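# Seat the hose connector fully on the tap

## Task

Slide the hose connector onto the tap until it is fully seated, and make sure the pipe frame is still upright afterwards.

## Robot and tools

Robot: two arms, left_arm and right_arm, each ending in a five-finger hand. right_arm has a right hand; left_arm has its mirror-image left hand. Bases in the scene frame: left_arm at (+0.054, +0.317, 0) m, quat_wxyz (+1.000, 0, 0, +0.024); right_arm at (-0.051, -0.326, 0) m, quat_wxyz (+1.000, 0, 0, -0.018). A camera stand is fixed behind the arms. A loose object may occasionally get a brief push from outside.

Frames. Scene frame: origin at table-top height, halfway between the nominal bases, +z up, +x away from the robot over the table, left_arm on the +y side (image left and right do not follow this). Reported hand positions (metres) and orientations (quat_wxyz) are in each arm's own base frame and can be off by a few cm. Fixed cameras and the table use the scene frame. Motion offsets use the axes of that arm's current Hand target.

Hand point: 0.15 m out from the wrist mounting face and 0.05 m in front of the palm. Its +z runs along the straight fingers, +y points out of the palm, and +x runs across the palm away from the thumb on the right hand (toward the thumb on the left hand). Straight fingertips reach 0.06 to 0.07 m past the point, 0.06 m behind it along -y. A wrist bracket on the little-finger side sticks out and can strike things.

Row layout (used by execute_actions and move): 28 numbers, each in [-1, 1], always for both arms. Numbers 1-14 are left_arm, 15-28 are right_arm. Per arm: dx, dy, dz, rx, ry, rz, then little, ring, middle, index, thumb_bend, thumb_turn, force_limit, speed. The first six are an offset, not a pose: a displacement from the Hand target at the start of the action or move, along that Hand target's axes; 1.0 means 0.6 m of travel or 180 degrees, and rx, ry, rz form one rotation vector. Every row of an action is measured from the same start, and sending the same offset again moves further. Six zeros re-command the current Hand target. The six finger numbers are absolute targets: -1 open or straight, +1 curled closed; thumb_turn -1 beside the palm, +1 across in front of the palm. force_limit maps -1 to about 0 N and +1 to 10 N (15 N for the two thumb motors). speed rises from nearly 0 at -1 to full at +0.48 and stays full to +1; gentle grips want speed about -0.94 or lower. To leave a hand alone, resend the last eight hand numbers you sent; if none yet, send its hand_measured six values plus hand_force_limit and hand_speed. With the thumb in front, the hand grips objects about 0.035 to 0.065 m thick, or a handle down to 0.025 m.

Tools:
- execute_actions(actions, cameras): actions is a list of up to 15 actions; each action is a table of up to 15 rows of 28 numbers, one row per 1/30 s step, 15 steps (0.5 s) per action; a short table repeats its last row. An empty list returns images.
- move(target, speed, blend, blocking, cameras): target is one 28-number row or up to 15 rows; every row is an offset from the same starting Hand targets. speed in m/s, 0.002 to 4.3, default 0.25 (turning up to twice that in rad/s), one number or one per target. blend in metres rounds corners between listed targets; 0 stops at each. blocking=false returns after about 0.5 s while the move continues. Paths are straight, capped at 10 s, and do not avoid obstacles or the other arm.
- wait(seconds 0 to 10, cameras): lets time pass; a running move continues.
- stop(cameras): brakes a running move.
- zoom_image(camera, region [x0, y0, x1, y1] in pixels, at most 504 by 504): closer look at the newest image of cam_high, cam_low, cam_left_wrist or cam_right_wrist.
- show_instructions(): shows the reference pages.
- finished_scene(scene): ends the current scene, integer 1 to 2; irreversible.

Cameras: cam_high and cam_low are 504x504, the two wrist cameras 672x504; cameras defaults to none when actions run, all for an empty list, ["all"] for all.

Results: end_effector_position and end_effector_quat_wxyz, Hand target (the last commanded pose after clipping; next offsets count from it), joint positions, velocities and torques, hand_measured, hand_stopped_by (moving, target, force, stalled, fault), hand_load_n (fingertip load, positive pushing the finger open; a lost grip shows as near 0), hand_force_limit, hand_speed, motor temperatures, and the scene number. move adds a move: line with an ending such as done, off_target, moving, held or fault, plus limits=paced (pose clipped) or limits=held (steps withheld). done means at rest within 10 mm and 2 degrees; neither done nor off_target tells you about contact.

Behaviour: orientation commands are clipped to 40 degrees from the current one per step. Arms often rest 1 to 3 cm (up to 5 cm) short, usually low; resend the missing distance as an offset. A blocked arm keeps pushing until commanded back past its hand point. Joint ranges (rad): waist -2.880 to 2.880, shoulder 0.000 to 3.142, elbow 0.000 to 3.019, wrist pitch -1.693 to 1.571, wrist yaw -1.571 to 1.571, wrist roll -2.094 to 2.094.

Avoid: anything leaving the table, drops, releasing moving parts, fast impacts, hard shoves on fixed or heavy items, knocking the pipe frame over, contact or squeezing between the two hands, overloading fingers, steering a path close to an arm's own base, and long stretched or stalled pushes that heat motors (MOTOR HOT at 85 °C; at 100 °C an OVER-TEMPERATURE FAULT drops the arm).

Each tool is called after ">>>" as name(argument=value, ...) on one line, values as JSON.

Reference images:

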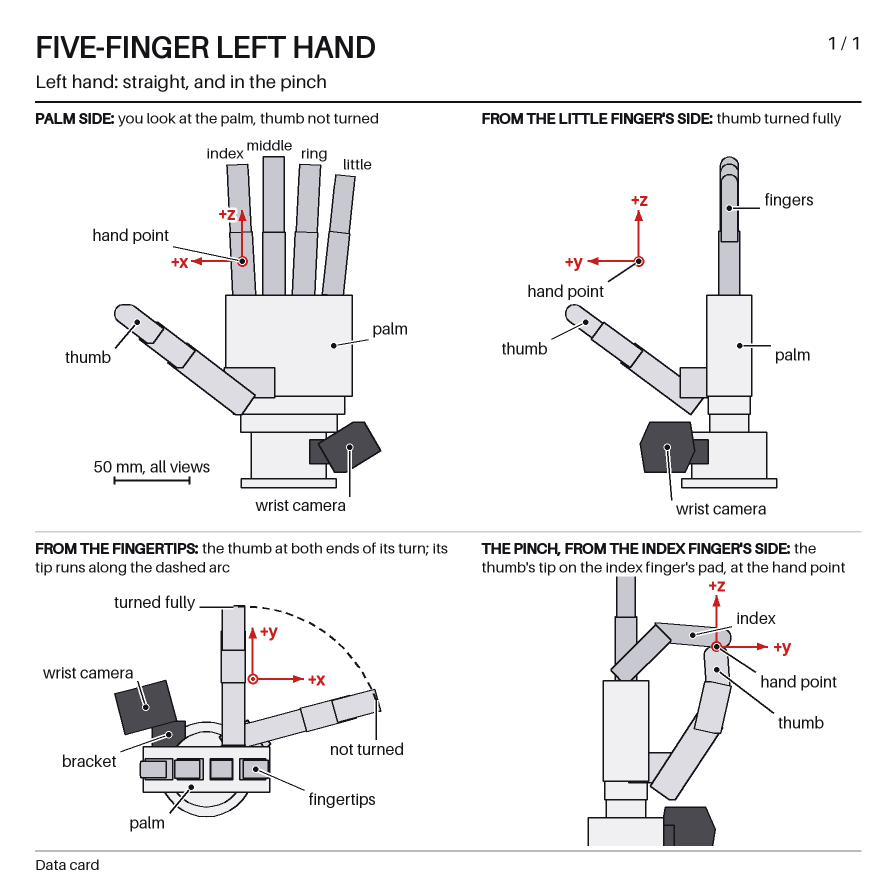

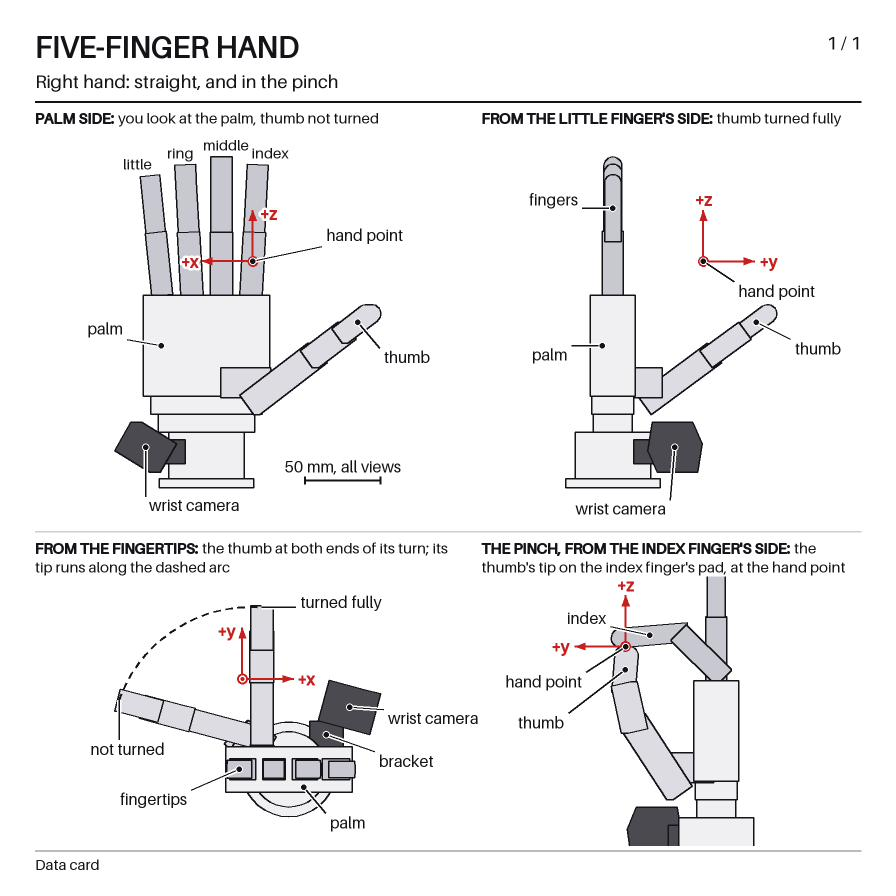

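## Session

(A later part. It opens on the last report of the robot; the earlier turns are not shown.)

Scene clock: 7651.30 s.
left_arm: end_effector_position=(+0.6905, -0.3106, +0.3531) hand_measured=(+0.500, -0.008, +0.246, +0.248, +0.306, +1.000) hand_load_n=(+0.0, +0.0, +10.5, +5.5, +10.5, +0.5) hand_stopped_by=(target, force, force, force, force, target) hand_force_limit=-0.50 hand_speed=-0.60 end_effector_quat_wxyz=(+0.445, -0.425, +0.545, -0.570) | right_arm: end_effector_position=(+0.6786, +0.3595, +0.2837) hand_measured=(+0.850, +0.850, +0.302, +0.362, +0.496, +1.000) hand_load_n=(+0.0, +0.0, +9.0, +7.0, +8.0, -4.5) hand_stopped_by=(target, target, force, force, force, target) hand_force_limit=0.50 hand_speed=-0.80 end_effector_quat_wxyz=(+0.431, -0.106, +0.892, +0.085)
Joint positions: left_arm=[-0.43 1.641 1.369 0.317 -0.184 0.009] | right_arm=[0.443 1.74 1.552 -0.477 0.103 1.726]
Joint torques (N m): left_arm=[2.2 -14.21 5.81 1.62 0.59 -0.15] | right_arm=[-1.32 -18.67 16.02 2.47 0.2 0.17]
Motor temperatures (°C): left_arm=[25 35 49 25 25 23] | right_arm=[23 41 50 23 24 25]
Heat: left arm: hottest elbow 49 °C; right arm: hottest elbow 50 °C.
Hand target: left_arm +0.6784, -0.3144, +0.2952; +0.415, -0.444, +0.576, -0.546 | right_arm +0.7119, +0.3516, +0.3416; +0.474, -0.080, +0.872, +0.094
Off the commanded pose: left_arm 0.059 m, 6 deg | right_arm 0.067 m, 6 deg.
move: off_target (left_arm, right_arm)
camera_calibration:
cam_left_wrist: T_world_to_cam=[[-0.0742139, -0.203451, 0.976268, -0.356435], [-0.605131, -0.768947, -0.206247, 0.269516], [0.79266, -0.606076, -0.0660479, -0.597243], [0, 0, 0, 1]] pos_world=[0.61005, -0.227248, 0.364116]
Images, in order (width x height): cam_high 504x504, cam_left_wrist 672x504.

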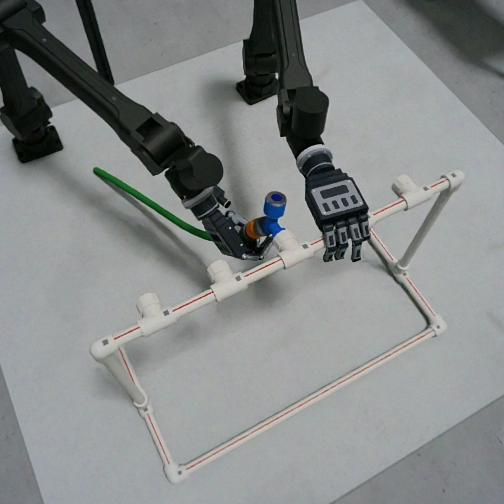

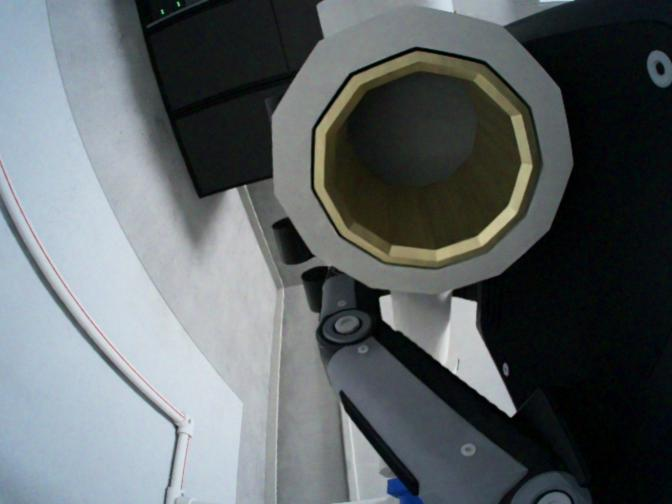

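>>> move(target=[0,0.06,0,0.01,0.01,0, 0.5,0.5,0.5,0.5,0.5,1,-0.5,-0.6, -0.12,-0.008,0,0.01,0,0.03, 0.85,0.85,0.74,0.74,0.9,1,0.5,-0.8], speed=0.1, cameras=["cam_high","cam_low"])

>>> zoom_image(camera="cam_high", region=[240, 180, 310, 250])

>>> zoom_image(camera="cam_low", region=[200, 160, 260, 220])

Scene clock: 7685.43 s.
left_arm: end_effector_position=(+0.6941, -0.2927, +0.3532) hand_measured=(+0.500, -0.008, +0.246, +0.248, +0.304, +1.000) hand_load_n=(+0.0, +0.0, +10.0, +7.5, +13.5, +1.0) hand_stopped_by=(target, force, force, force, force, target) hand_force_limit=-0.50 hand_speed=-0.60 end_effector_quat_wxyz=(+0.477, -0.395, +0.530, -0.580) | right_arm: end_effector_position=(+0.6801, +0.3690, +0.2807) hand_measured=(+0.850, +0.850, +0.302, +0.362, +0.496, +1.000) hand_load_n=(+0.0, +0.0, +9.0, +7.0, +8.5, -8.5) hand_stopped_by=(target, target, force, force, force, target) hand_force_limit=0.50 hand_speed=-0.80 end_effector_quat_wxyz=(+0.379, -0.115, +0.916, +0.071)
Joint positions: left_arm=[-0.405 1.64 1.311 0.458 -0.163 0.069] | right_arm=[0.453 1.794 1.691 -0.682 0.102 1.732]
Joint torques (N m): left_arm=[0.85 -11.81 3.25 1.54 1.17 -0.66] | right_arm=[-3.14 -21.54 20.63 3.95 0.63 0.95]
Motor temperatures (°C): left_arm=[25 35 45 25 25 23] | right_arm=[23 41 56 24 25 25]
Heat: left arm: hottest elbow 45 °C; right arm: hottest elbow 56 °C.
Hand target: left_arm +0.6764, -0.3141, +0.2592; +0.413, -0.428, +0.574, -0.562 | right_arm +0.7517, +0.3507, +0.4019; +0.470, -0.032, +0.876, +0.102
Off the commanded pose: left_arm 0.098 m, 10 deg | right_arm 0.142 m, 15 deg.
move: off_target (left_arm, right_arm)
Images, in order (width x height): cam_high 504x504, cam_low 504x504.

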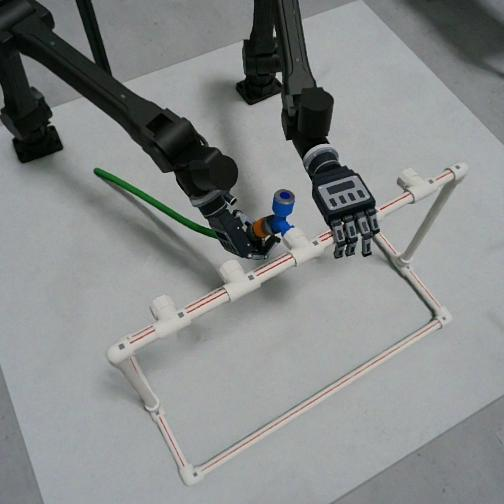

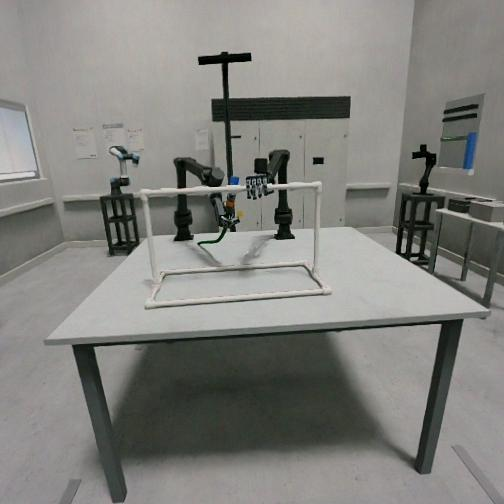

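Scaled by 7.200.

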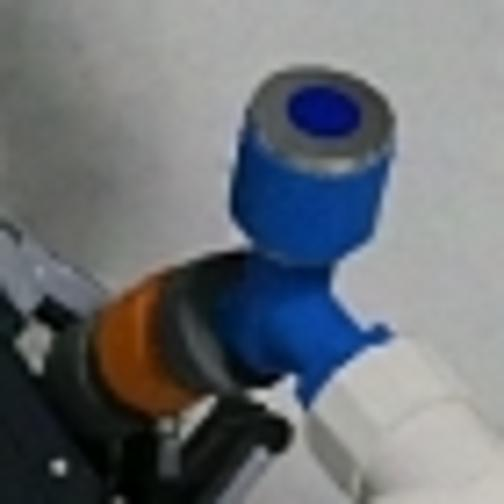

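Scaled by 8.400.

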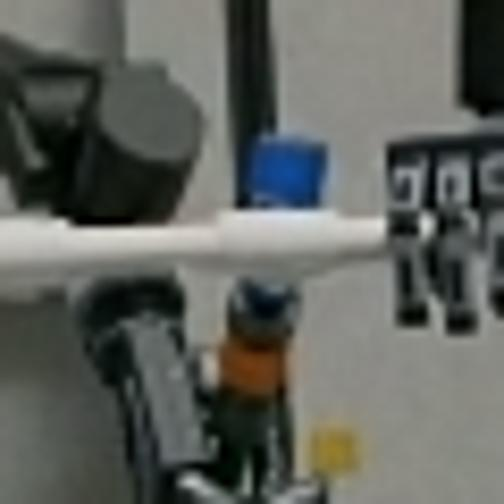

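>>> move(target=[0.067,0.052,-0.048,0,0,0, 0.5,0.5,0.5,0.5,0.5,1,-0.5,-0.6, -0.074,0.005,-0.009,0,-0.01,0, 0.85,0.85,0.74,0.74,0.9,1,0.5,-0.8], speed=0.1, cameras=["cam_high","cam_low","cam_right_wrist"])

>>> zoom_image(camera="cam_high", region=[240, 180, 310, 250])

>>> zoom_image(camera="cam_low", region=[210, 170, 250, 210])

Scene clock: 7724.80 s.
left_arm: end_effector_position=(+0.6830, -0.2766, +0.3518) hand_measured=(+0.500, -0.008, +0.246, +0.248, +0.304, +1.000) hand_load_n=(+0.0, +0.0, +10.0, +7.0, +14.5, +0.5) hand_stopped_by=(target, force, force, force, force, target) hand_force_limit=-0.50 hand_speed=-0.60 end_effector_quat_wxyz=(+0.516, -0.398, +0.507, -0.564) | right_arm: end_effector_position=(+0.6758, +0.3722, +0.2810) hand_measured=(+0.850, +0.850, +0.302, +0.362, +0.496, +1.000) hand_load_n=(+1.0, +0.0, +8.5, +6.5, +8.5, -12.5) hand_stopped_by=(target, target, force, force, force, target) hand_force_limit=0.50 hand_speed=-0.80 end_effector_quat_wxyz=(+0.358, -0.129, +0.922, +0.064)
Joint positions: left_arm=[-0.419 1.612 1.242 0.544 -0.252 0.12] | right_arm=[0.457 1.808 1.739 -0.762 0.095 1.713]
Joint torques (N m): left_arm=[-4.25 -10.81 -0.35 1.09 1.5 -1.1] | right_arm=[-4.19 -22.89 23.57 4.89 0.76 1.02]
Motor temperatures (°C): left_arm=[25 35 43 25 27 24] | right_arm=[23 42 66 24 25 27]
Heat: left arm: hottest elbow 43 °C; right arm: hottest elbow 66 °C.
Hand target: left_arm +0.6364, -0.3441, +0.2290; +0.413, -0.428, +0.574, -0.562 | right_arm +0.7713, +0.3509, +0.4422; +0.484, -0.030, +0.868, +0.103
Off the commanded pose: left_arm 0.148 m, 14 deg | right_arm 0.189 m, 20 deg.
move: off_target (left_arm, right_arm)
camera_calibration:
cam_right_wrist: T_world_to_cam=[[-0.482467, 0.864639, -0.14009, 0.039247], [0.10329, 0.214981, 0.971141, -0.436743], [0.869803, 0.454074, -0.19303, -0.59229], [0, 0, 0, 1]] pos_world=[0.579222, 0.3289, 0.315307]
Images, in order (width x height): cam_high 504x504, cam_low 504x504, cam_right_wrist 672x504.

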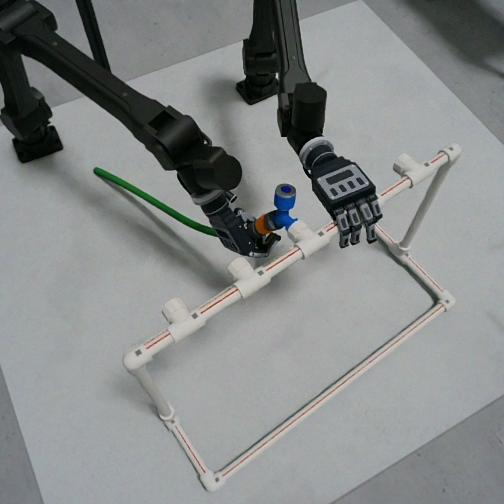

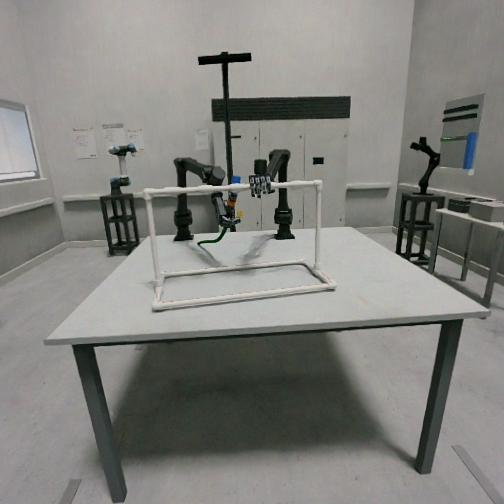

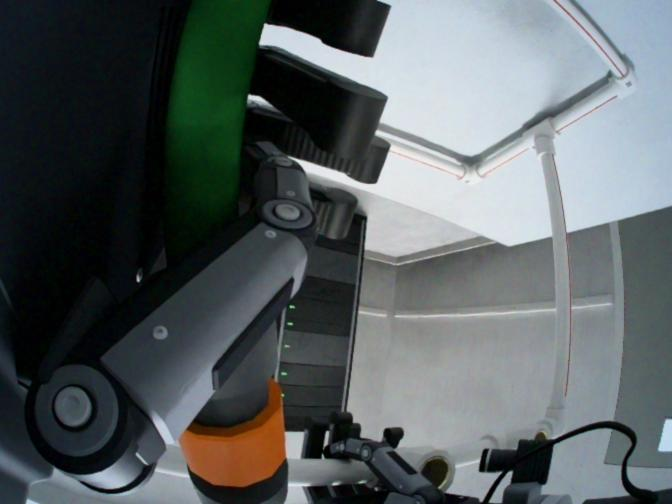

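Scaled by 7.200.

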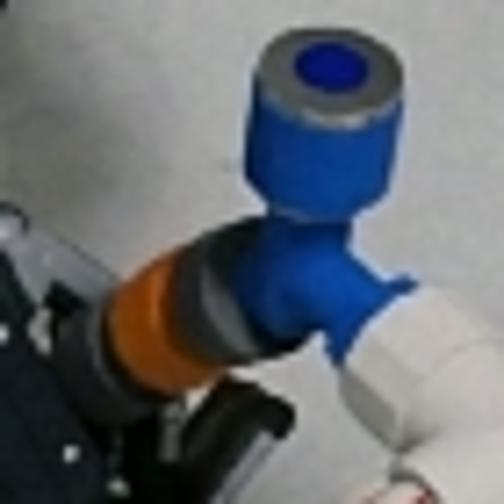

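Scaled by 12.600.

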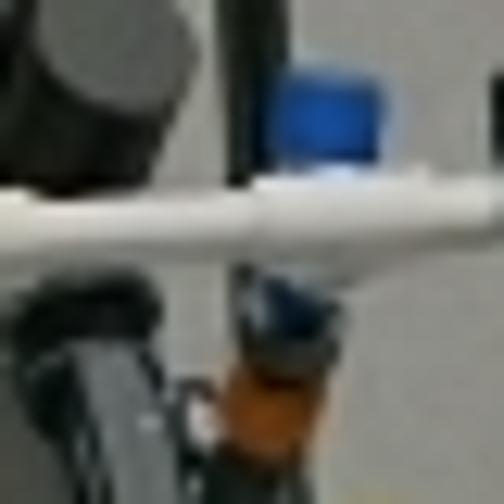

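>>> zoom_image(camera="cam_right_wrist", region=[150, 364, 310, 504])

Scaled by 3.150 from the camera's 672x504 image, which has a finer 960x720 frame.

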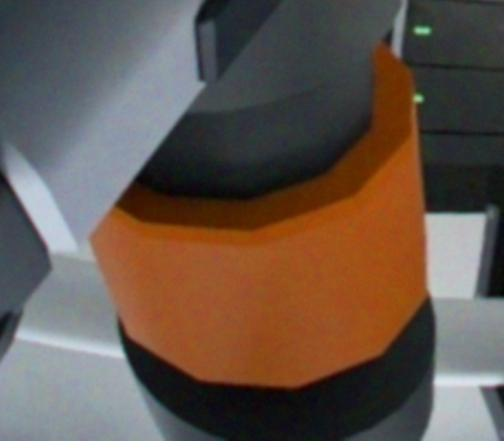

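>>> move(target=[-0.1117,-0.153,0.029,0,0,0, 0.5,0.5,0.5,0.5,0.5,1,-0.5,-0.6, 0.251,0.022,-0.016,0,0,0, 0.85,0.85,0.74,0.74,0.9,1,0.5,-0.8], speed=0.15, cameras=["cam_high","cam_right_wrist"])

>>> zoom_image(camera="cam_right_wrist", region=[150, 364, 310, 504])

Scene clock: 7850.73 s.
left_arm: end_effector_position=(+0.6473, -0.3060, +0.3530) hand_measured=(+0.500, -0.008, +0.246, +0.248, +0.304, +1.000) hand_load_n=(+0.0, +0.0, +10.5, +1.5, +13.0, -1.0) hand_stopped_by=(target, force, force, force, force, target) hand_force_limit=-0.50 hand_speed=-0.60 end_effector_quat_wxyz=(+0.493, -0.382, +0.520, -0.583) | right_arm: end_effector_position=(+0.7270, +0.2681, +0.0944) hand_measured=(+0.850, +0.956, +0.302, +0.362, +0.496, +1.000) hand_load_n=(+0.0, +0.0, +9.0, +5.0, +6.5, -2.5) hand_stopped_by=(target, target, force, force, force, target) hand_force_limit=0.50 hand_speed=-0.80 end_effector_quat_wxyz=(-0.143, +0.077, +0.713, +0.682)
Joint positions: left_arm=[-0.47 1.558 1.181 0.548 -0.231 0.108] | right_arm=[0.099 2.492 2.004 -1.082 -1.541 1.887]
Joint velocities: left_arm=[within noise] | right_arm=[-0.005 -0.288 -0.1 0.017 0.183 0.007]
Joint torques (N m): left_arm=[-0.09 -7.59 3.52 0.51 0.1 -0.92] | right_arm=[0.38 -23.3 6.26 0.73 -1.03 -0.03]
Motor temperatures (°C): left_arm=[26 33 40 25 27 27] | right_arm=[23 39 64 24 25 26]
Heat: left arm: hottest elbow 40 °C; right arm: hottest elbow 64 °C.
Hand target: left_arm +0.6348, -0.3354, +0.2373; +0.419, -0.430, +0.575, -0.556 (not the last commanded pose) | right_arm +0.7241, +0.2680, +0.0799; -0.152, +0.086, +0.713, +0.679 (not the last commanded pose)
Off the commanded pose: left_arm 0.048 m, 12 deg.
OVER-TEMPERATURE FAULT: MOTORS OFF. Before this call, joint 3 (elbow) of the right arm reached 100 °C; the stop lasted 49 seconds. The right arm was limp: it may have fallen or been pushed. The right arm ran none of this call's commands: an arm, its gripper or tool too, takes no command until a result says that it accepts commands again. In this call the stop used 9 of the actions that the scene allows. The right arm's motors are on again: the right arm holds where the fault left it. The right arm accepts commands again.
move: fault (right_arm), off_target (left_arm; braked at the fault stop of right_arm)
camera_calibration:
cam_right_wrist: T_world_to_cam=[[0.0389388, 0.0079593, 0.99921, -0.128996], [0.852648, -0.521676, -0.0290719, -0.491265], [0.521033, 0.853106, -0.0270999, -0.494689], [0, 0, 0, 1]] pos_world=[0.681648, 0.166768, 0.101206]
Images, in order (width x height): cam_high 504x504, cam_right_wrist 672x504.

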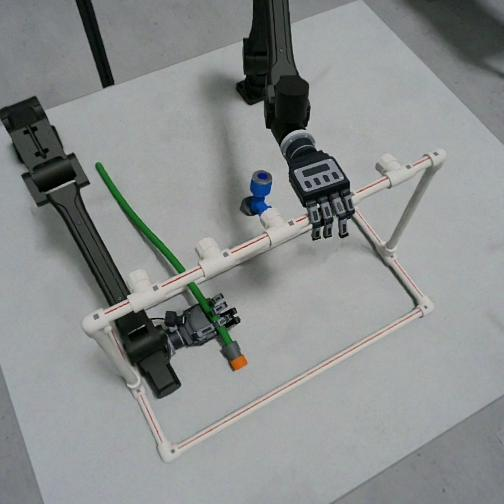

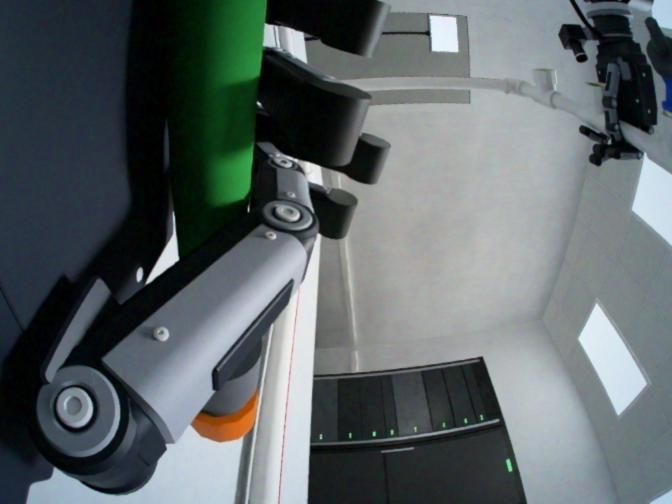

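Scaled by 3.150 from the camera's 672x504 image, which has a finer 960x720 frame.

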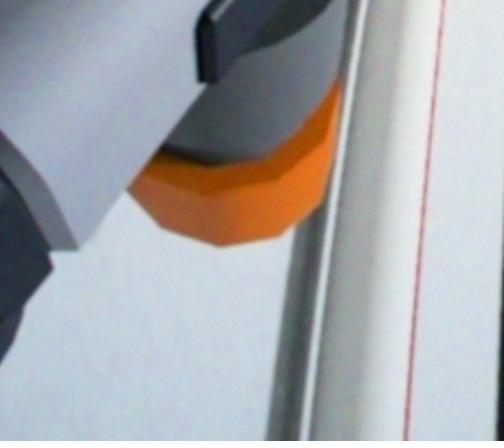

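>>> execute_actions(actions=[])

Scene clock: 7906.97 s.
left_arm: end_effector_position=(+0.6473, -0.3060, +0.3530) hand_measured=(+0.500, -0.008, +0.246, +0.248, +0.304, +1.000) hand_load_n=(+0.0, +0.0, +10.5, +1.5, +13.0, -0.5) hand_stopped_by=(target, force, force, force, force, target) hand_force_limit=-0.50 hand_speed=-0.60 end_effector_quat_wxyz=(+0.493, -0.382, +0.520, -0.583) | right_arm: end_effector_position=(+0.7258, +0.2681, +0.0926) hand_measured=(+0.850, +0.956, +0.302, +0.362, +0.496, +1.000) hand_load_n=(+0.0, +0.0, +9.0, +5.0, +6.5, -2.5) hand_stopped_by=(target, target, force, force, force, target) hand_force_limit=0.50 hand_speed=-0.80 end_effector_quat_wxyz=(-0.144, +0.078, +0.714, +0.681)
Joint positions: left_arm=[-0.47 1.558 1.181 0.548 -0.231 0.108] | right_arm=[0.099 2.491 1.999 -1.082 -1.539 1.885]
Joint velocities: within noise
Joint torques (N m): left_arm=[-0.15 -7.59 3.52 0.51 0.1 -0.91] | right_arm=[0.56 -23.88 5.96 0.66 -0.77 -0.04]
Motor temperatures (°C): left_arm=[25 32 39 25 26 27] | right_arm=[23 40 54 24 26 26]
Heat: left arm: hottest elbow 39 °C; right arm: hottest elbow 54 °C.
Hand target: left_arm +0.6348, -0.3354, +0.2373; +0.419, -0.430, +0.575, -0.556 (not the last commanded pose) | right_arm +0.7242, +0.2680, +0.0799; -0.151, +0.086, +0.713, +0.679 (not the last commanded pose)
Off the commanded pose: left_arm 0.048 m, 12 deg.
camera_calibration:
cam_left_wrist: T_world_to_cam=[[-0.199912, -0.240709, 0.949786, -0.279345], [-0.55737, -0.769297, -0.312283, 0.25333], [0.805837, -0.591812, 0.0196279, -0.594572], [0, 0, 0, 1]] pos_world=[0.564482, -0.224229, 0.356099]
cam_right_wrist: T_world_to_cam=[[0.0417636, 0.0101051, 0.999076, -0.129809], [0.852561, -0.521745, -0.0303618, -0.490084], [0.520956, 0.853042, -0.0304052, -0.49371], [0, 0, 0, 1]] pos_world=[0.680449, 0.166768, 0.0997975]

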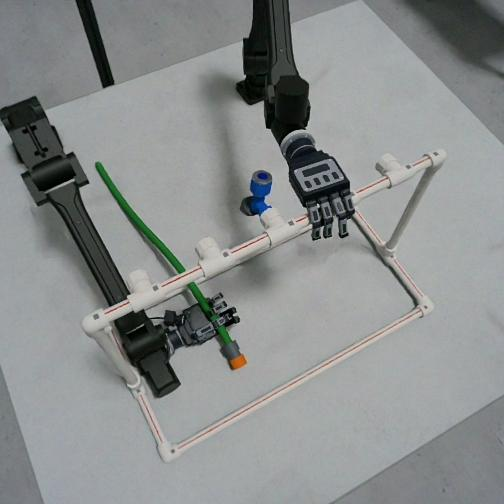

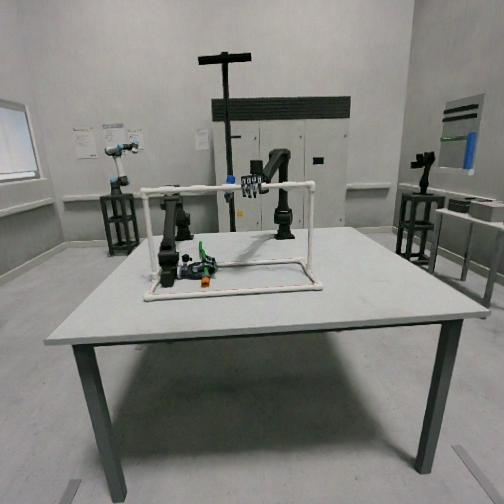

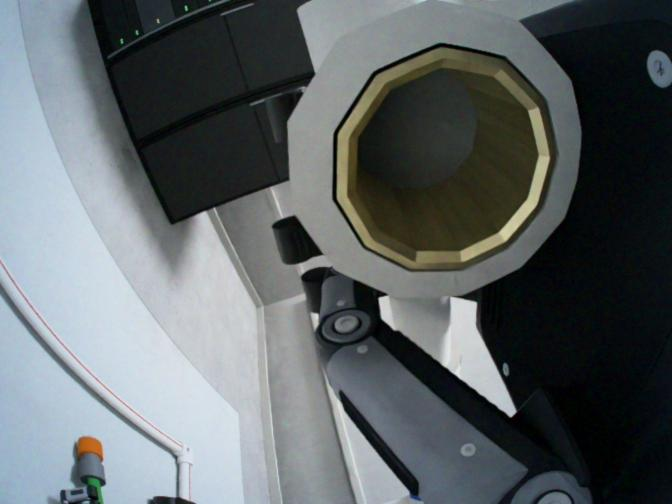

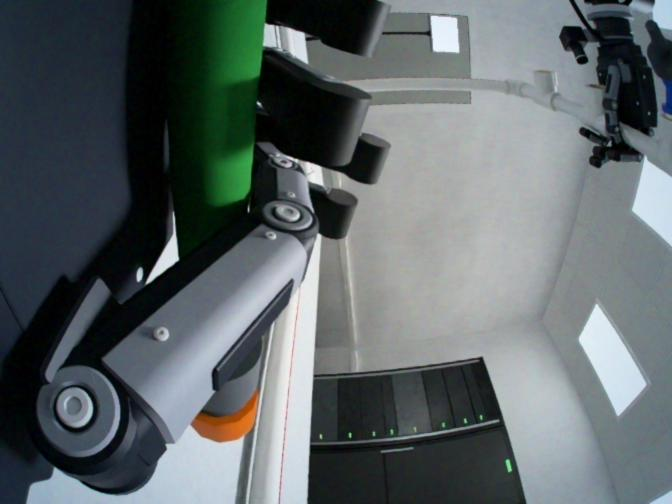

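>>> move(target=[[-0.053,-0.197,0.013,0,0,0,0.5,0.5,0.5,0.5,0.5,1,-0.5,-0.6,0.042,0.128,0.021,0,0,0,0.85,0.85,0.74,0.74,0.9,1,0.5,-0.8]], speed=0.08, cameras=["cam_high","cam_low"])

Scene clock: 8011.93 s.
left_arm: end_effector_position=(+0.6390, -0.3078, +0.3523) hand_measured=(+0.500, -0.008, +0.246, +0.248, +0.304, +1.000) hand_load_n=(+0.0, +0.0, +11.0, +1.5, +10.0, -1.5) hand_stopped_by=(target, force, force, force, force, target) hand_force_limit=-0.50 hand_speed=-0.60 end_effector_quat_wxyz=(+0.421, -0.423, +0.579, -0.556) | right_arm: end_effector_position=(+0.7244, +0.2752, +0.1279) hand_measured=(+0.850, +0.956, +0.302, +0.362, +0.496, +1.000) hand_load_n=(+0.0, +0.0, +9.0, +5.0, +6.5, -2.5) hand_stopped_by=(target, target, force, force, force, target) hand_force_limit=0.50 hand_speed=-0.80 end_effector_quat_wxyz=(-0.160, +0.089, +0.714, +0.676)
Joint positions: left_arm=[-0.45 1.518 1.275 0.216 -0.158 0.013] | right_arm=[0.108 2.434 1.997 -1.129 -1.535 1.931]
Joint torques (N m): left_arm=[3.49 -10.75 15.72 2.18 0.11 -0.04] | right_arm=[1.08 -28.86 7.35 0.44 -0.89 0.19]
Motor temperatures (°C): left_arm=[25 32 39 25 26 27] | right_arm=[23 42 49 23 26 26]
Heat: left arm: hottest elbow 39 °C; right arm: hottest elbow 49 °C.
Hand target: left_arm +0.6547, -0.3084, +0.3553; +0.419, -0.430, +0.575, -0.556 | right_arm +0.7245, +0.2831, +0.1599; -0.152, +0.086, +0.713, +0.679
Off the commanded pose: left_arm 0.016 m, 1 deg | right_arm 0.033 m, 1 deg.
move: off_target (left_arm, right_arm)
Images, in order (width x height): cam_high 504x504, cam_low 504x504.

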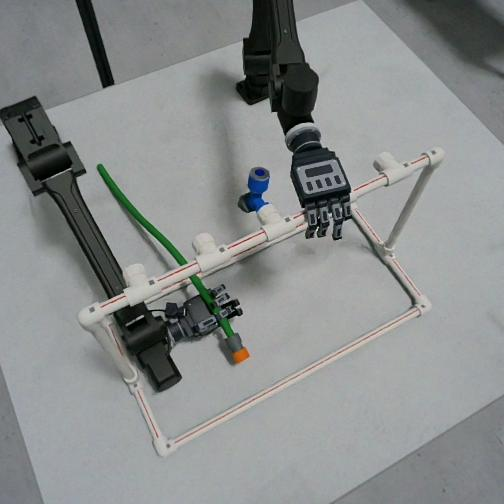

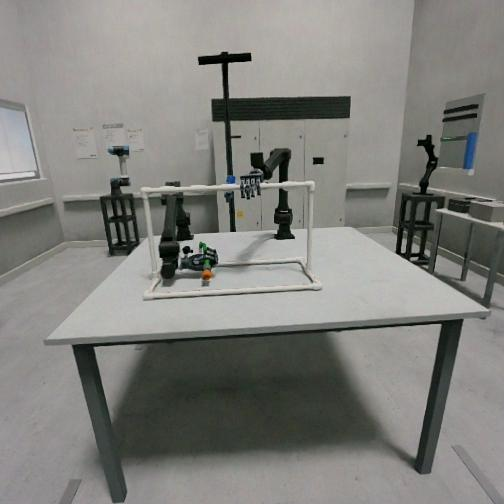

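>>> move(target=[[0,0,0,0,0,0,0.5,0.5,0.5,0.5,0.5,1,-0.5,-0.6,0.501,-0.175,0.053,0,0,0,0.85,0.85,0.74,0.74,0.9,1,0.5,-0.8]], speed=0.12, cameras=["cam_high","cam_low","cam_right_wrist"])

Scene clock: 8024.77 s.
left_arm: end_effector_position=(+0.6390, -0.3078, +0.3523) hand_measured=(+0.500, -0.008, +0.246, +0.248, +0.304, +1.000) hand_load_n=(+0.0, +0.0, +10.5, +2.0, +10.0, -1.5) hand_stopped_by=(target, force, force, force, force, target) hand_force_limit=-0.50 hand_speed=-0.60 end_effector_quat_wxyz=(+0.421, -0.423, +0.579, -0.556) | right_arm: end_effector_position=(+0.4062, +0.2789, +0.1490) hand_measured=(+0.850, +0.956, +0.302, +0.362, +0.496, +1.000) hand_load_n=(+0.0, +0.0, +9.0, +5.0, +6.5, -2.5) hand_stopped_by=(target, target, force, force, force, target) hand_force_limit=0.50 hand_speed=-0.80 end_effector_quat_wxyz=(-0.186, +0.053, +0.717, +0.669)
Joint positions: left_arm=[-0.45 1.518 1.275 0.216 -0.158 0.013] | right_arm=[0.194 1.803 0.899 -0.768 -1.536 1.815]
Joint torques (N m): left_arm=[3.55 -10.7 15.72 2.17 0.11 -0.05] | right_arm=[1.14 -16.44 4.16 0.76 -0.95 0.22]
Motor temperatures (°C): left_arm=[25 33 44 25 25 26] | right_arm=[23 44 49 23 26 26]
Heat: left arm: hottest elbow 44 °C; right arm: hottest elbow 49 °C.
Hand target: left_arm +0.6547, -0.3084, +0.3553; +0.419, -0.430, +0.575, -0.556 | right_arm +0.4045, +0.2832, +0.1603; -0.151, +0.086, +0.713, +0.679
Off the commanded pose: left_arm 0.016 m, 1 deg | right_arm 0.012 m, 6 deg.
move: off_target (left_arm, right_arm)
camera_calibration:
cam_right_wrist: T_world_to_cam=[[0.0676454, 0.0228615, 0.997447, -0.186741], [0.898222, -0.436583, -0.0509096, -0.249542], [0.434305, 0.899373, -0.0500676, -0.309518], [0, 0, 0, 1]] pos_world=[0.371201, 0.173696, 0.158063]
Images, in order (width x height): cam_high 504x504, cam_low 504x504, cam_right_wrist 672x504.

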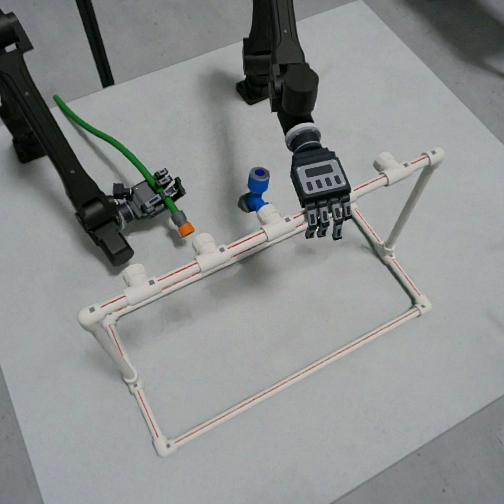

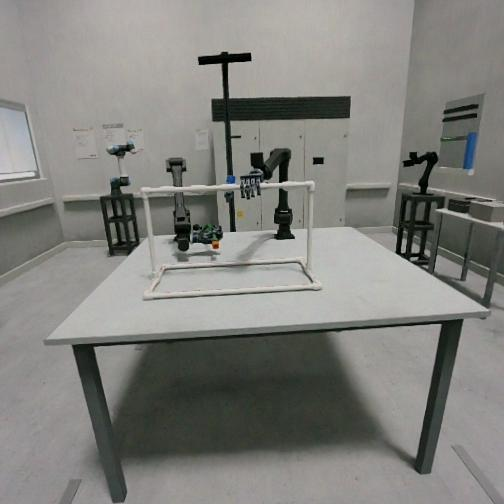

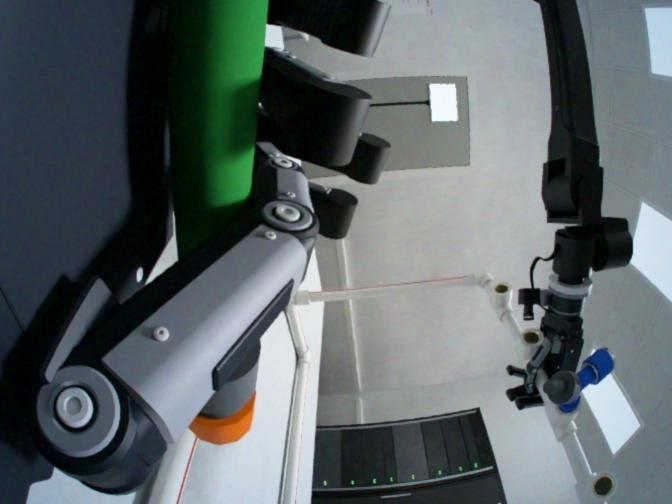

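>>> move(target=[[0.037,0.003,-0.128,0,0,0,0.5,0.5,0.5,0.5,0.5,1,-0.5,-0.6,0,0,0,0,0,0,0.85,0.85,0.74,0.74,0.9,1,0.5,-0.8]], speed=0.06, cameras=["cam_high","cam_low"])

Scene clock: 8055.13 s.
left_arm: end_effector_position=(+0.5871, -0.2985, +0.3553) hand_measured=(+0.500, -0.008, +0.246, +0.248, +0.304, +1.000) hand_load_n=(+0.0, +0.0, +10.5, +2.0, +10.0, -1.0) hand_stopped_by=(target, force, force, force, force, target) hand_force_limit=-0.50 hand_speed=-0.60 end_effector_quat_wxyz=(+0.430, -0.433, +0.571, -0.549) | right_arm: end_effector_position=(+0.4061, +0.2790, +0.1494) hand_measured=(+0.850, +0.956, +0.302, +0.362, +0.496, +1.000) hand_load_n=(+0.0, +0.0, +9.0, +5.0, +6.5, -2.5) hand_stopped_by=(target, target, force, force, force, target) hand_force_limit=0.50 hand_speed=-0.80 end_effector_quat_wxyz=(-0.183, +0.057, +0.722, +0.665)
Joint positions: left_arm=[-0.493 1.387 1.144 0.215 -0.234 0.009] | right_arm=[0.194 1.767 0.854 -0.574 -1.523 2.002]
Joint torques (N m): left_arm=[0.97 -12.63 10.29 2.58 0.23 -0.03] | right_arm=[1.2 -15.97 4.3 1.1 -0.89 0.22]
Motor temperatures (°C): left_arm=[25 34 50 25 25 25] | right_arm=[23 42 48 23 27 26]
Heat: left arm: hottest elbow 50 °C; right arm: hottest elbow 48 °C.
Hand target: left_arm +0.5747, -0.3083, +0.3559; +0.419, -0.430, +0.575, -0.556 | right_arm +0.4045, +0.2832, +0.1603; -0.152, +0.086, +0.713, +0.679
Off the commanded pose: left_arm 0.016 m, 2 deg | right_arm 0.012 m, 5 deg.
move: off_target (left_arm, right_arm)
Images, in order (width x height): cam_high 504x504, cam_low 504x504.

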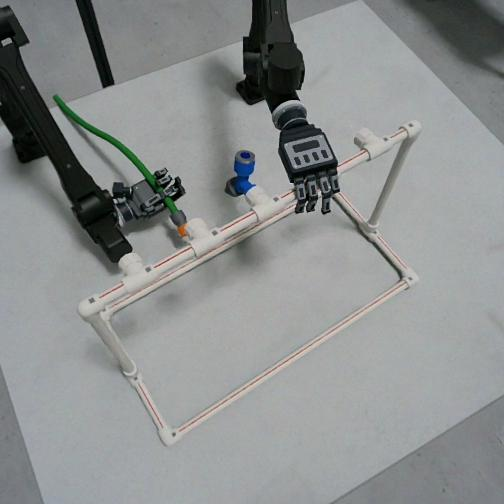

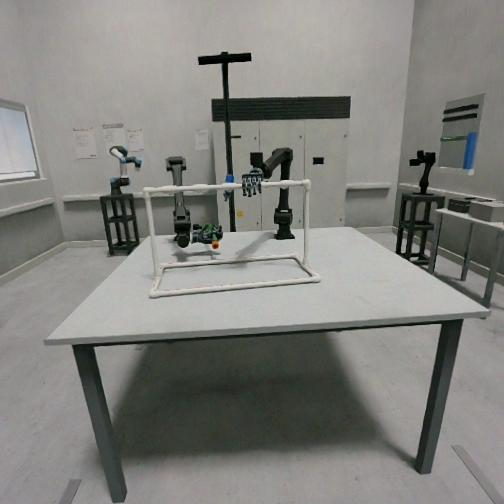

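>>> move(target=[[0.046,0.005,-0.16,0,0,0,0.5,0.5,0.5,0.5,0.5,1,-0.5,-0.6,0.095,0.02,0.007,0,0,0,0.85,0.85,0.74,0.74,0.9,1,0.5,-0.8]], speed=0.06, cameras=["cam_high","cam_low","cam_left_wrist"])

Scene clock: 8081.13 s.
left_arm: end_effector_position=(+0.4862, -0.3021, +0.3562) hand_measured=(+0.500, -0.008, +0.246, +0.248, +0.304, +1.000) hand_load_n=(+0.0, +0.0, +10.5, +2.5, +10.0, -0.5) hand_stopped_by=(target, force, force, force, force, target) hand_force_limit=-0.50 hand_speed=-0.60 end_effector_quat_wxyz=(+0.429, -0.433, +0.571, -0.550) | right_arm: end_effector_position=(+0.3580, +0.2791, +0.1836) hand_measured=(+0.850, +0.956, +0.302, +0.362, +0.496, +1.000) hand_load_n=(+0.0, +0.0, +9.0, +5.0, +6.5, -2.5) hand_stopped_by=(target, target, force, force, force, target) hand_force_limit=0.50 hand_speed=-0.80 end_effector_quat_wxyz=(-0.177, +0.039, +0.727, +0.663)
Joint positions: left_arm=[-0.627 1.16 0.948 0.182 -0.366 0.003] | right_arm=[0.216 1.588 0.736 -0.557 -1.51 2.048]
Joint torques (N m): left_arm=[1.2 -9.05 10.39 2.48 0.24 -0.02] | right_arm=[1.32 -13.45 4.78 0.28 -0.89 0.25]
Heat: left arm: hottest elbow 46 °C; right arm: hottest elbow 47 °C.
Hand target: left_arm +0.4749, -0.3080, +0.3560; +0.419, -0.430, +0.575, -0.556 | right_arm +0.3544, +0.2835, +0.1904; -0.152, +0.086, +0.713, +0.679
Off the commanded pose: left_arm 0.013 m, 1 deg | right_arm 0.009 m, 7 deg.
joint sent to its limit (right arm) — joint 6 (wrist roll), upper limit. The joint targets are off in orientation, not in position.
move: off_target (left_arm, right_arm)
camera_calibration:
cam_left_wrist: T_world_to_cam=[[-0.0120599, -0.233113, 0.972375, -0.410677], [-0.629941, -0.753436, -0.188438, 0.163537], [0.776549, -0.614812, -0.137761, -0.399174], [0, 0, 0, 1]] pos_world=[0.408044, -0.217936, 0.375158]
Images, in order (width x height): cam_high 504x504, cam_low 504x504, cam_left_wrist 672x504.

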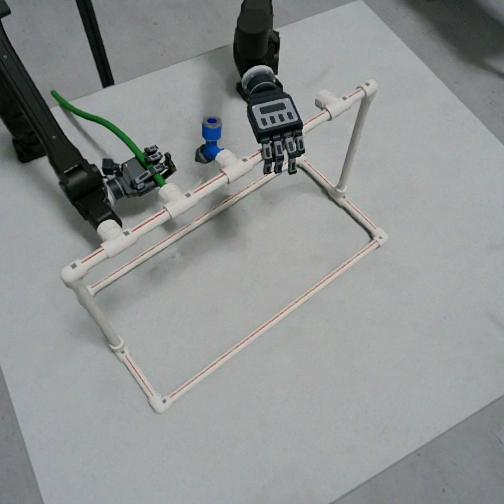

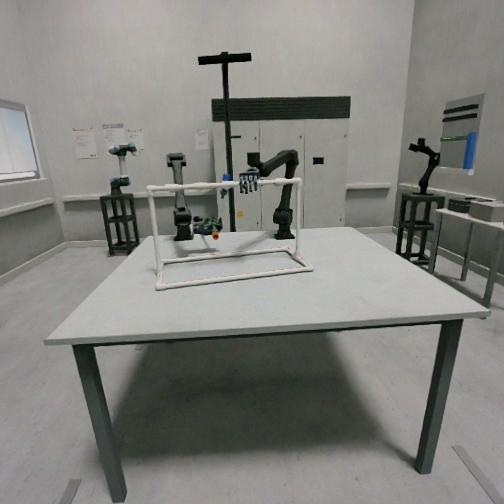

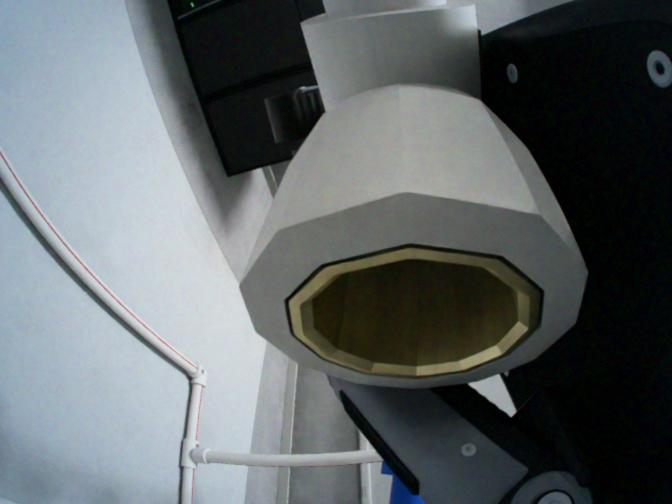

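>>> move(target=[[0,0,0,0,0,0,0.5,0.5,0.5,0.5,0.5,1,-0.5,-0.6,0.214,0.11,-0.246,0.381,-0.227,-0.384,0.85,0.85,0.74,0.74,0.9,1,0.5,-0.8]], speed=0.13, cameras=["cam_high","cam_low","cam_right_wrist"])

Scene clock: 8144.47 s.
left_arm: end_effector_position=(+0.4862, -0.3021, +0.3562) hand_measured=(+0.500, -0.008, +0.246, +0.248, +0.304, +1.000) hand_load_n=(+0.0, +0.0, +10.5, +2.5, +9.5, -0.5) hand_stopped_by=(target, force, force, force, force, target) hand_force_limit=-0.50 hand_speed=-0.60 end_effector_quat_wxyz=(+0.428, -0.433, +0.571, -0.550) | right_arm: end_effector_position=(+0.2674, +0.1329, +0.2909) hand_measured=(+0.850, +0.956, +0.302, +0.362, +0.496, +1.000) hand_load_n=(+0.0, +1.0, +9.0, +5.5, +6.5, -2.0) hand_stopped_by=(target, target, force, force, force, target) hand_force_limit=0.50 hand_speed=-0.80 end_effector_quat_wxyz=(+0.418, -0.179, +0.884, +0.106)
Joint positions: left_arm=[-0.627 1.16 0.948 0.182 -0.366 0.003] | right_arm=[0.043 0.443 0.658 -0.936 -0.311 1.355]
Joint torques (N m): left_arm=[1.2 -9.11 10.37 2.48 0.24 -0.02] | right_arm=[-0.32 -0.56 9.03 2.84 -0.2 -0.3]
Motor temperatures (°C): left_arm=[25 33 44 25 25 24] | right_arm=[23 40 46 23 26 26]
Heat: left arm: hottest elbow 44 °C; right arm: hottest elbow 46 °C.
Hand target: left_arm +0.4748, -0.3080, +0.3560; +0.419, -0.430, +0.575, -0.556 | right_arm +0.2702, +0.1301, +0.3002; +0.438, -0.189, +0.874, +0.094
Off the commanded pose: left_arm 0.013 m, 1 deg | right_arm 0.010 m, 3 deg.
move: off_target (left_arm, right_arm)
camera_calibration:
cam_right_wrist: T_world_to_cam=[[-0.567411, 0.807852, -0.159436, 0.0863796], [-0.0512342, 0.158612, 0.986011, -0.308196], [0.821839, 0.567642, -0.0486085, -0.170785], [0, 0, 0, 1]] pos_world=[0.173581, 0.0760466, 0.309355]
Images, in order (width x height): cam_high 504x504, cam_low 504x504, cam_right_wrist 672x504.

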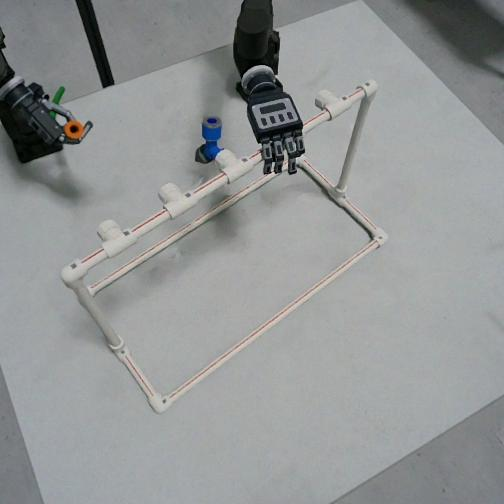

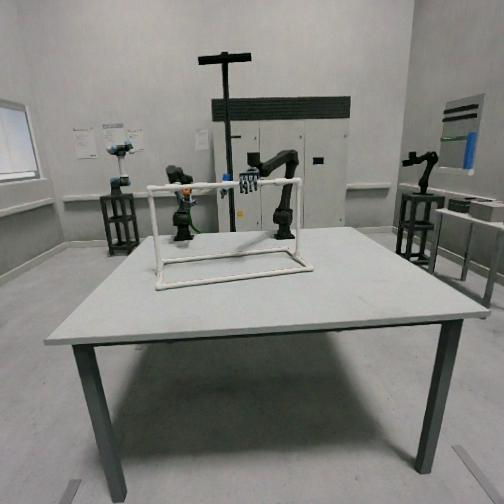

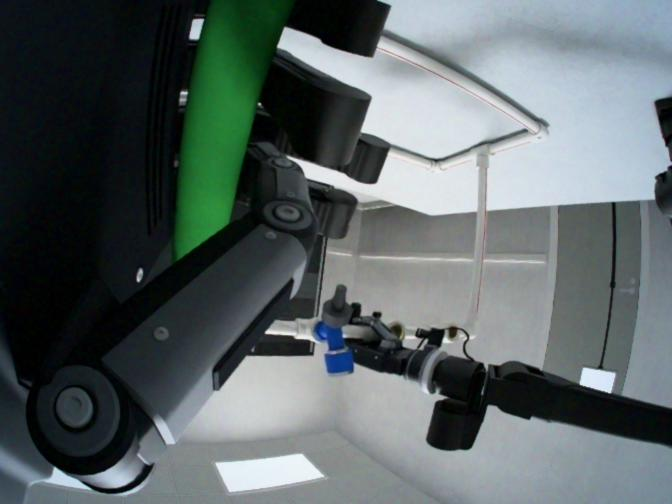

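>>> zoom_image(camera="cam_high", region=[10, 80, 110, 170])

>>> zoom_image(camera="cam_right_wrist", region=[150, 150, 450, 504])

>>> zoom_image(camera="cam_low", region=[150, 150, 250, 250])

Scaled by 5.040.

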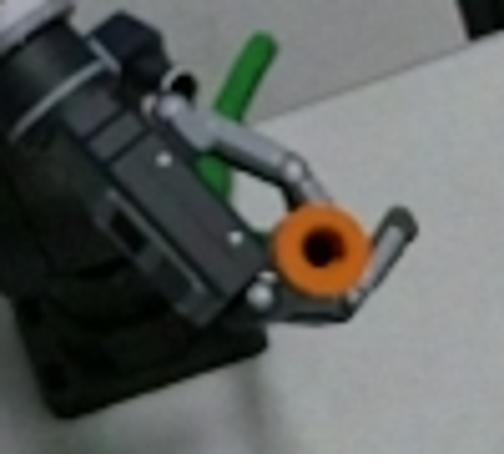

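Scaled by 1.424 from the camera's 672x504 image, which has a finer 960x720 frame.

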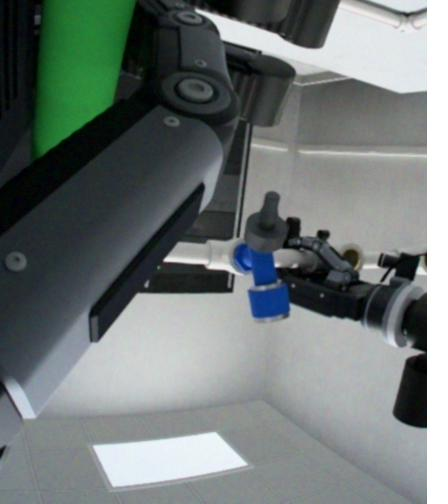

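Scaled by 5.040.

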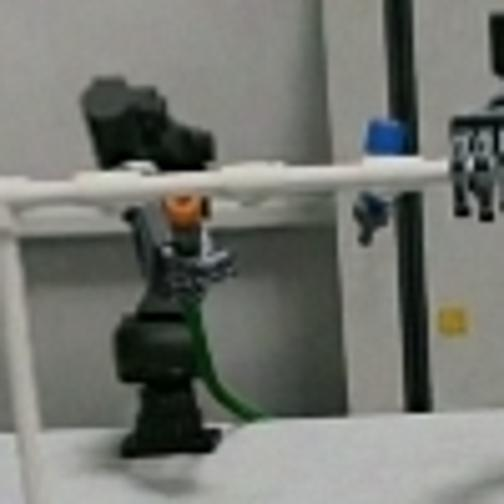

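>>> zoom_image(camera="cam_high", region=[170, 90, 270, 190])

>>> zoom_image(camera="cam_right_wrist", region=[300, 270, 380, 390])

>>> zoom_image(camera="cam_low", region=[205, 160, 265, 220])

Scaled by 5.040.

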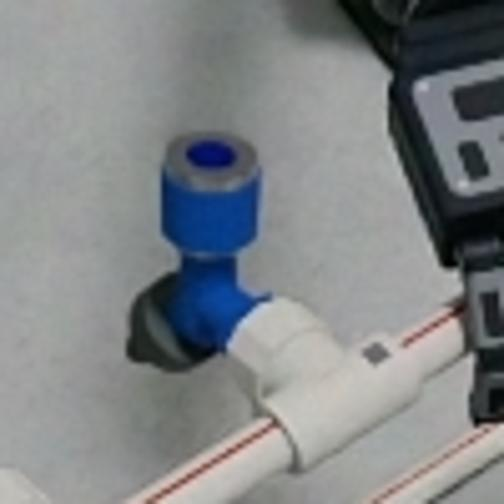

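Scaled by 4.200 from the camera's 672x504 image, which has a finer 960x720 frame.

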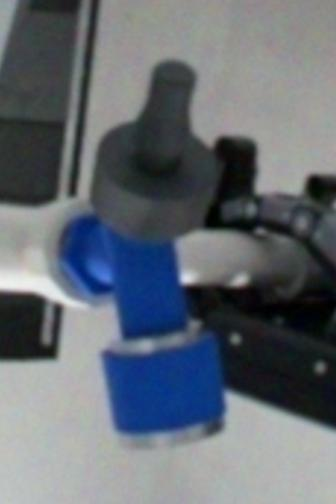

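Scaled by 8.400.

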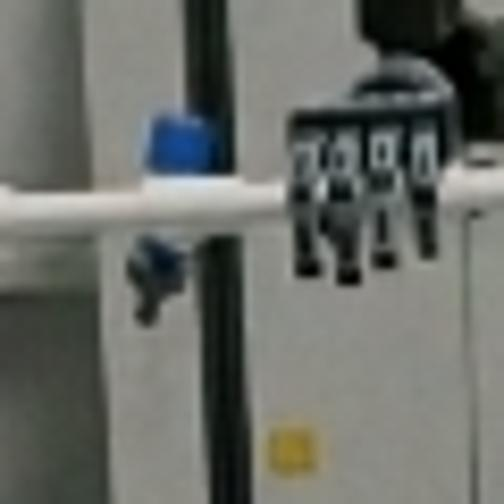

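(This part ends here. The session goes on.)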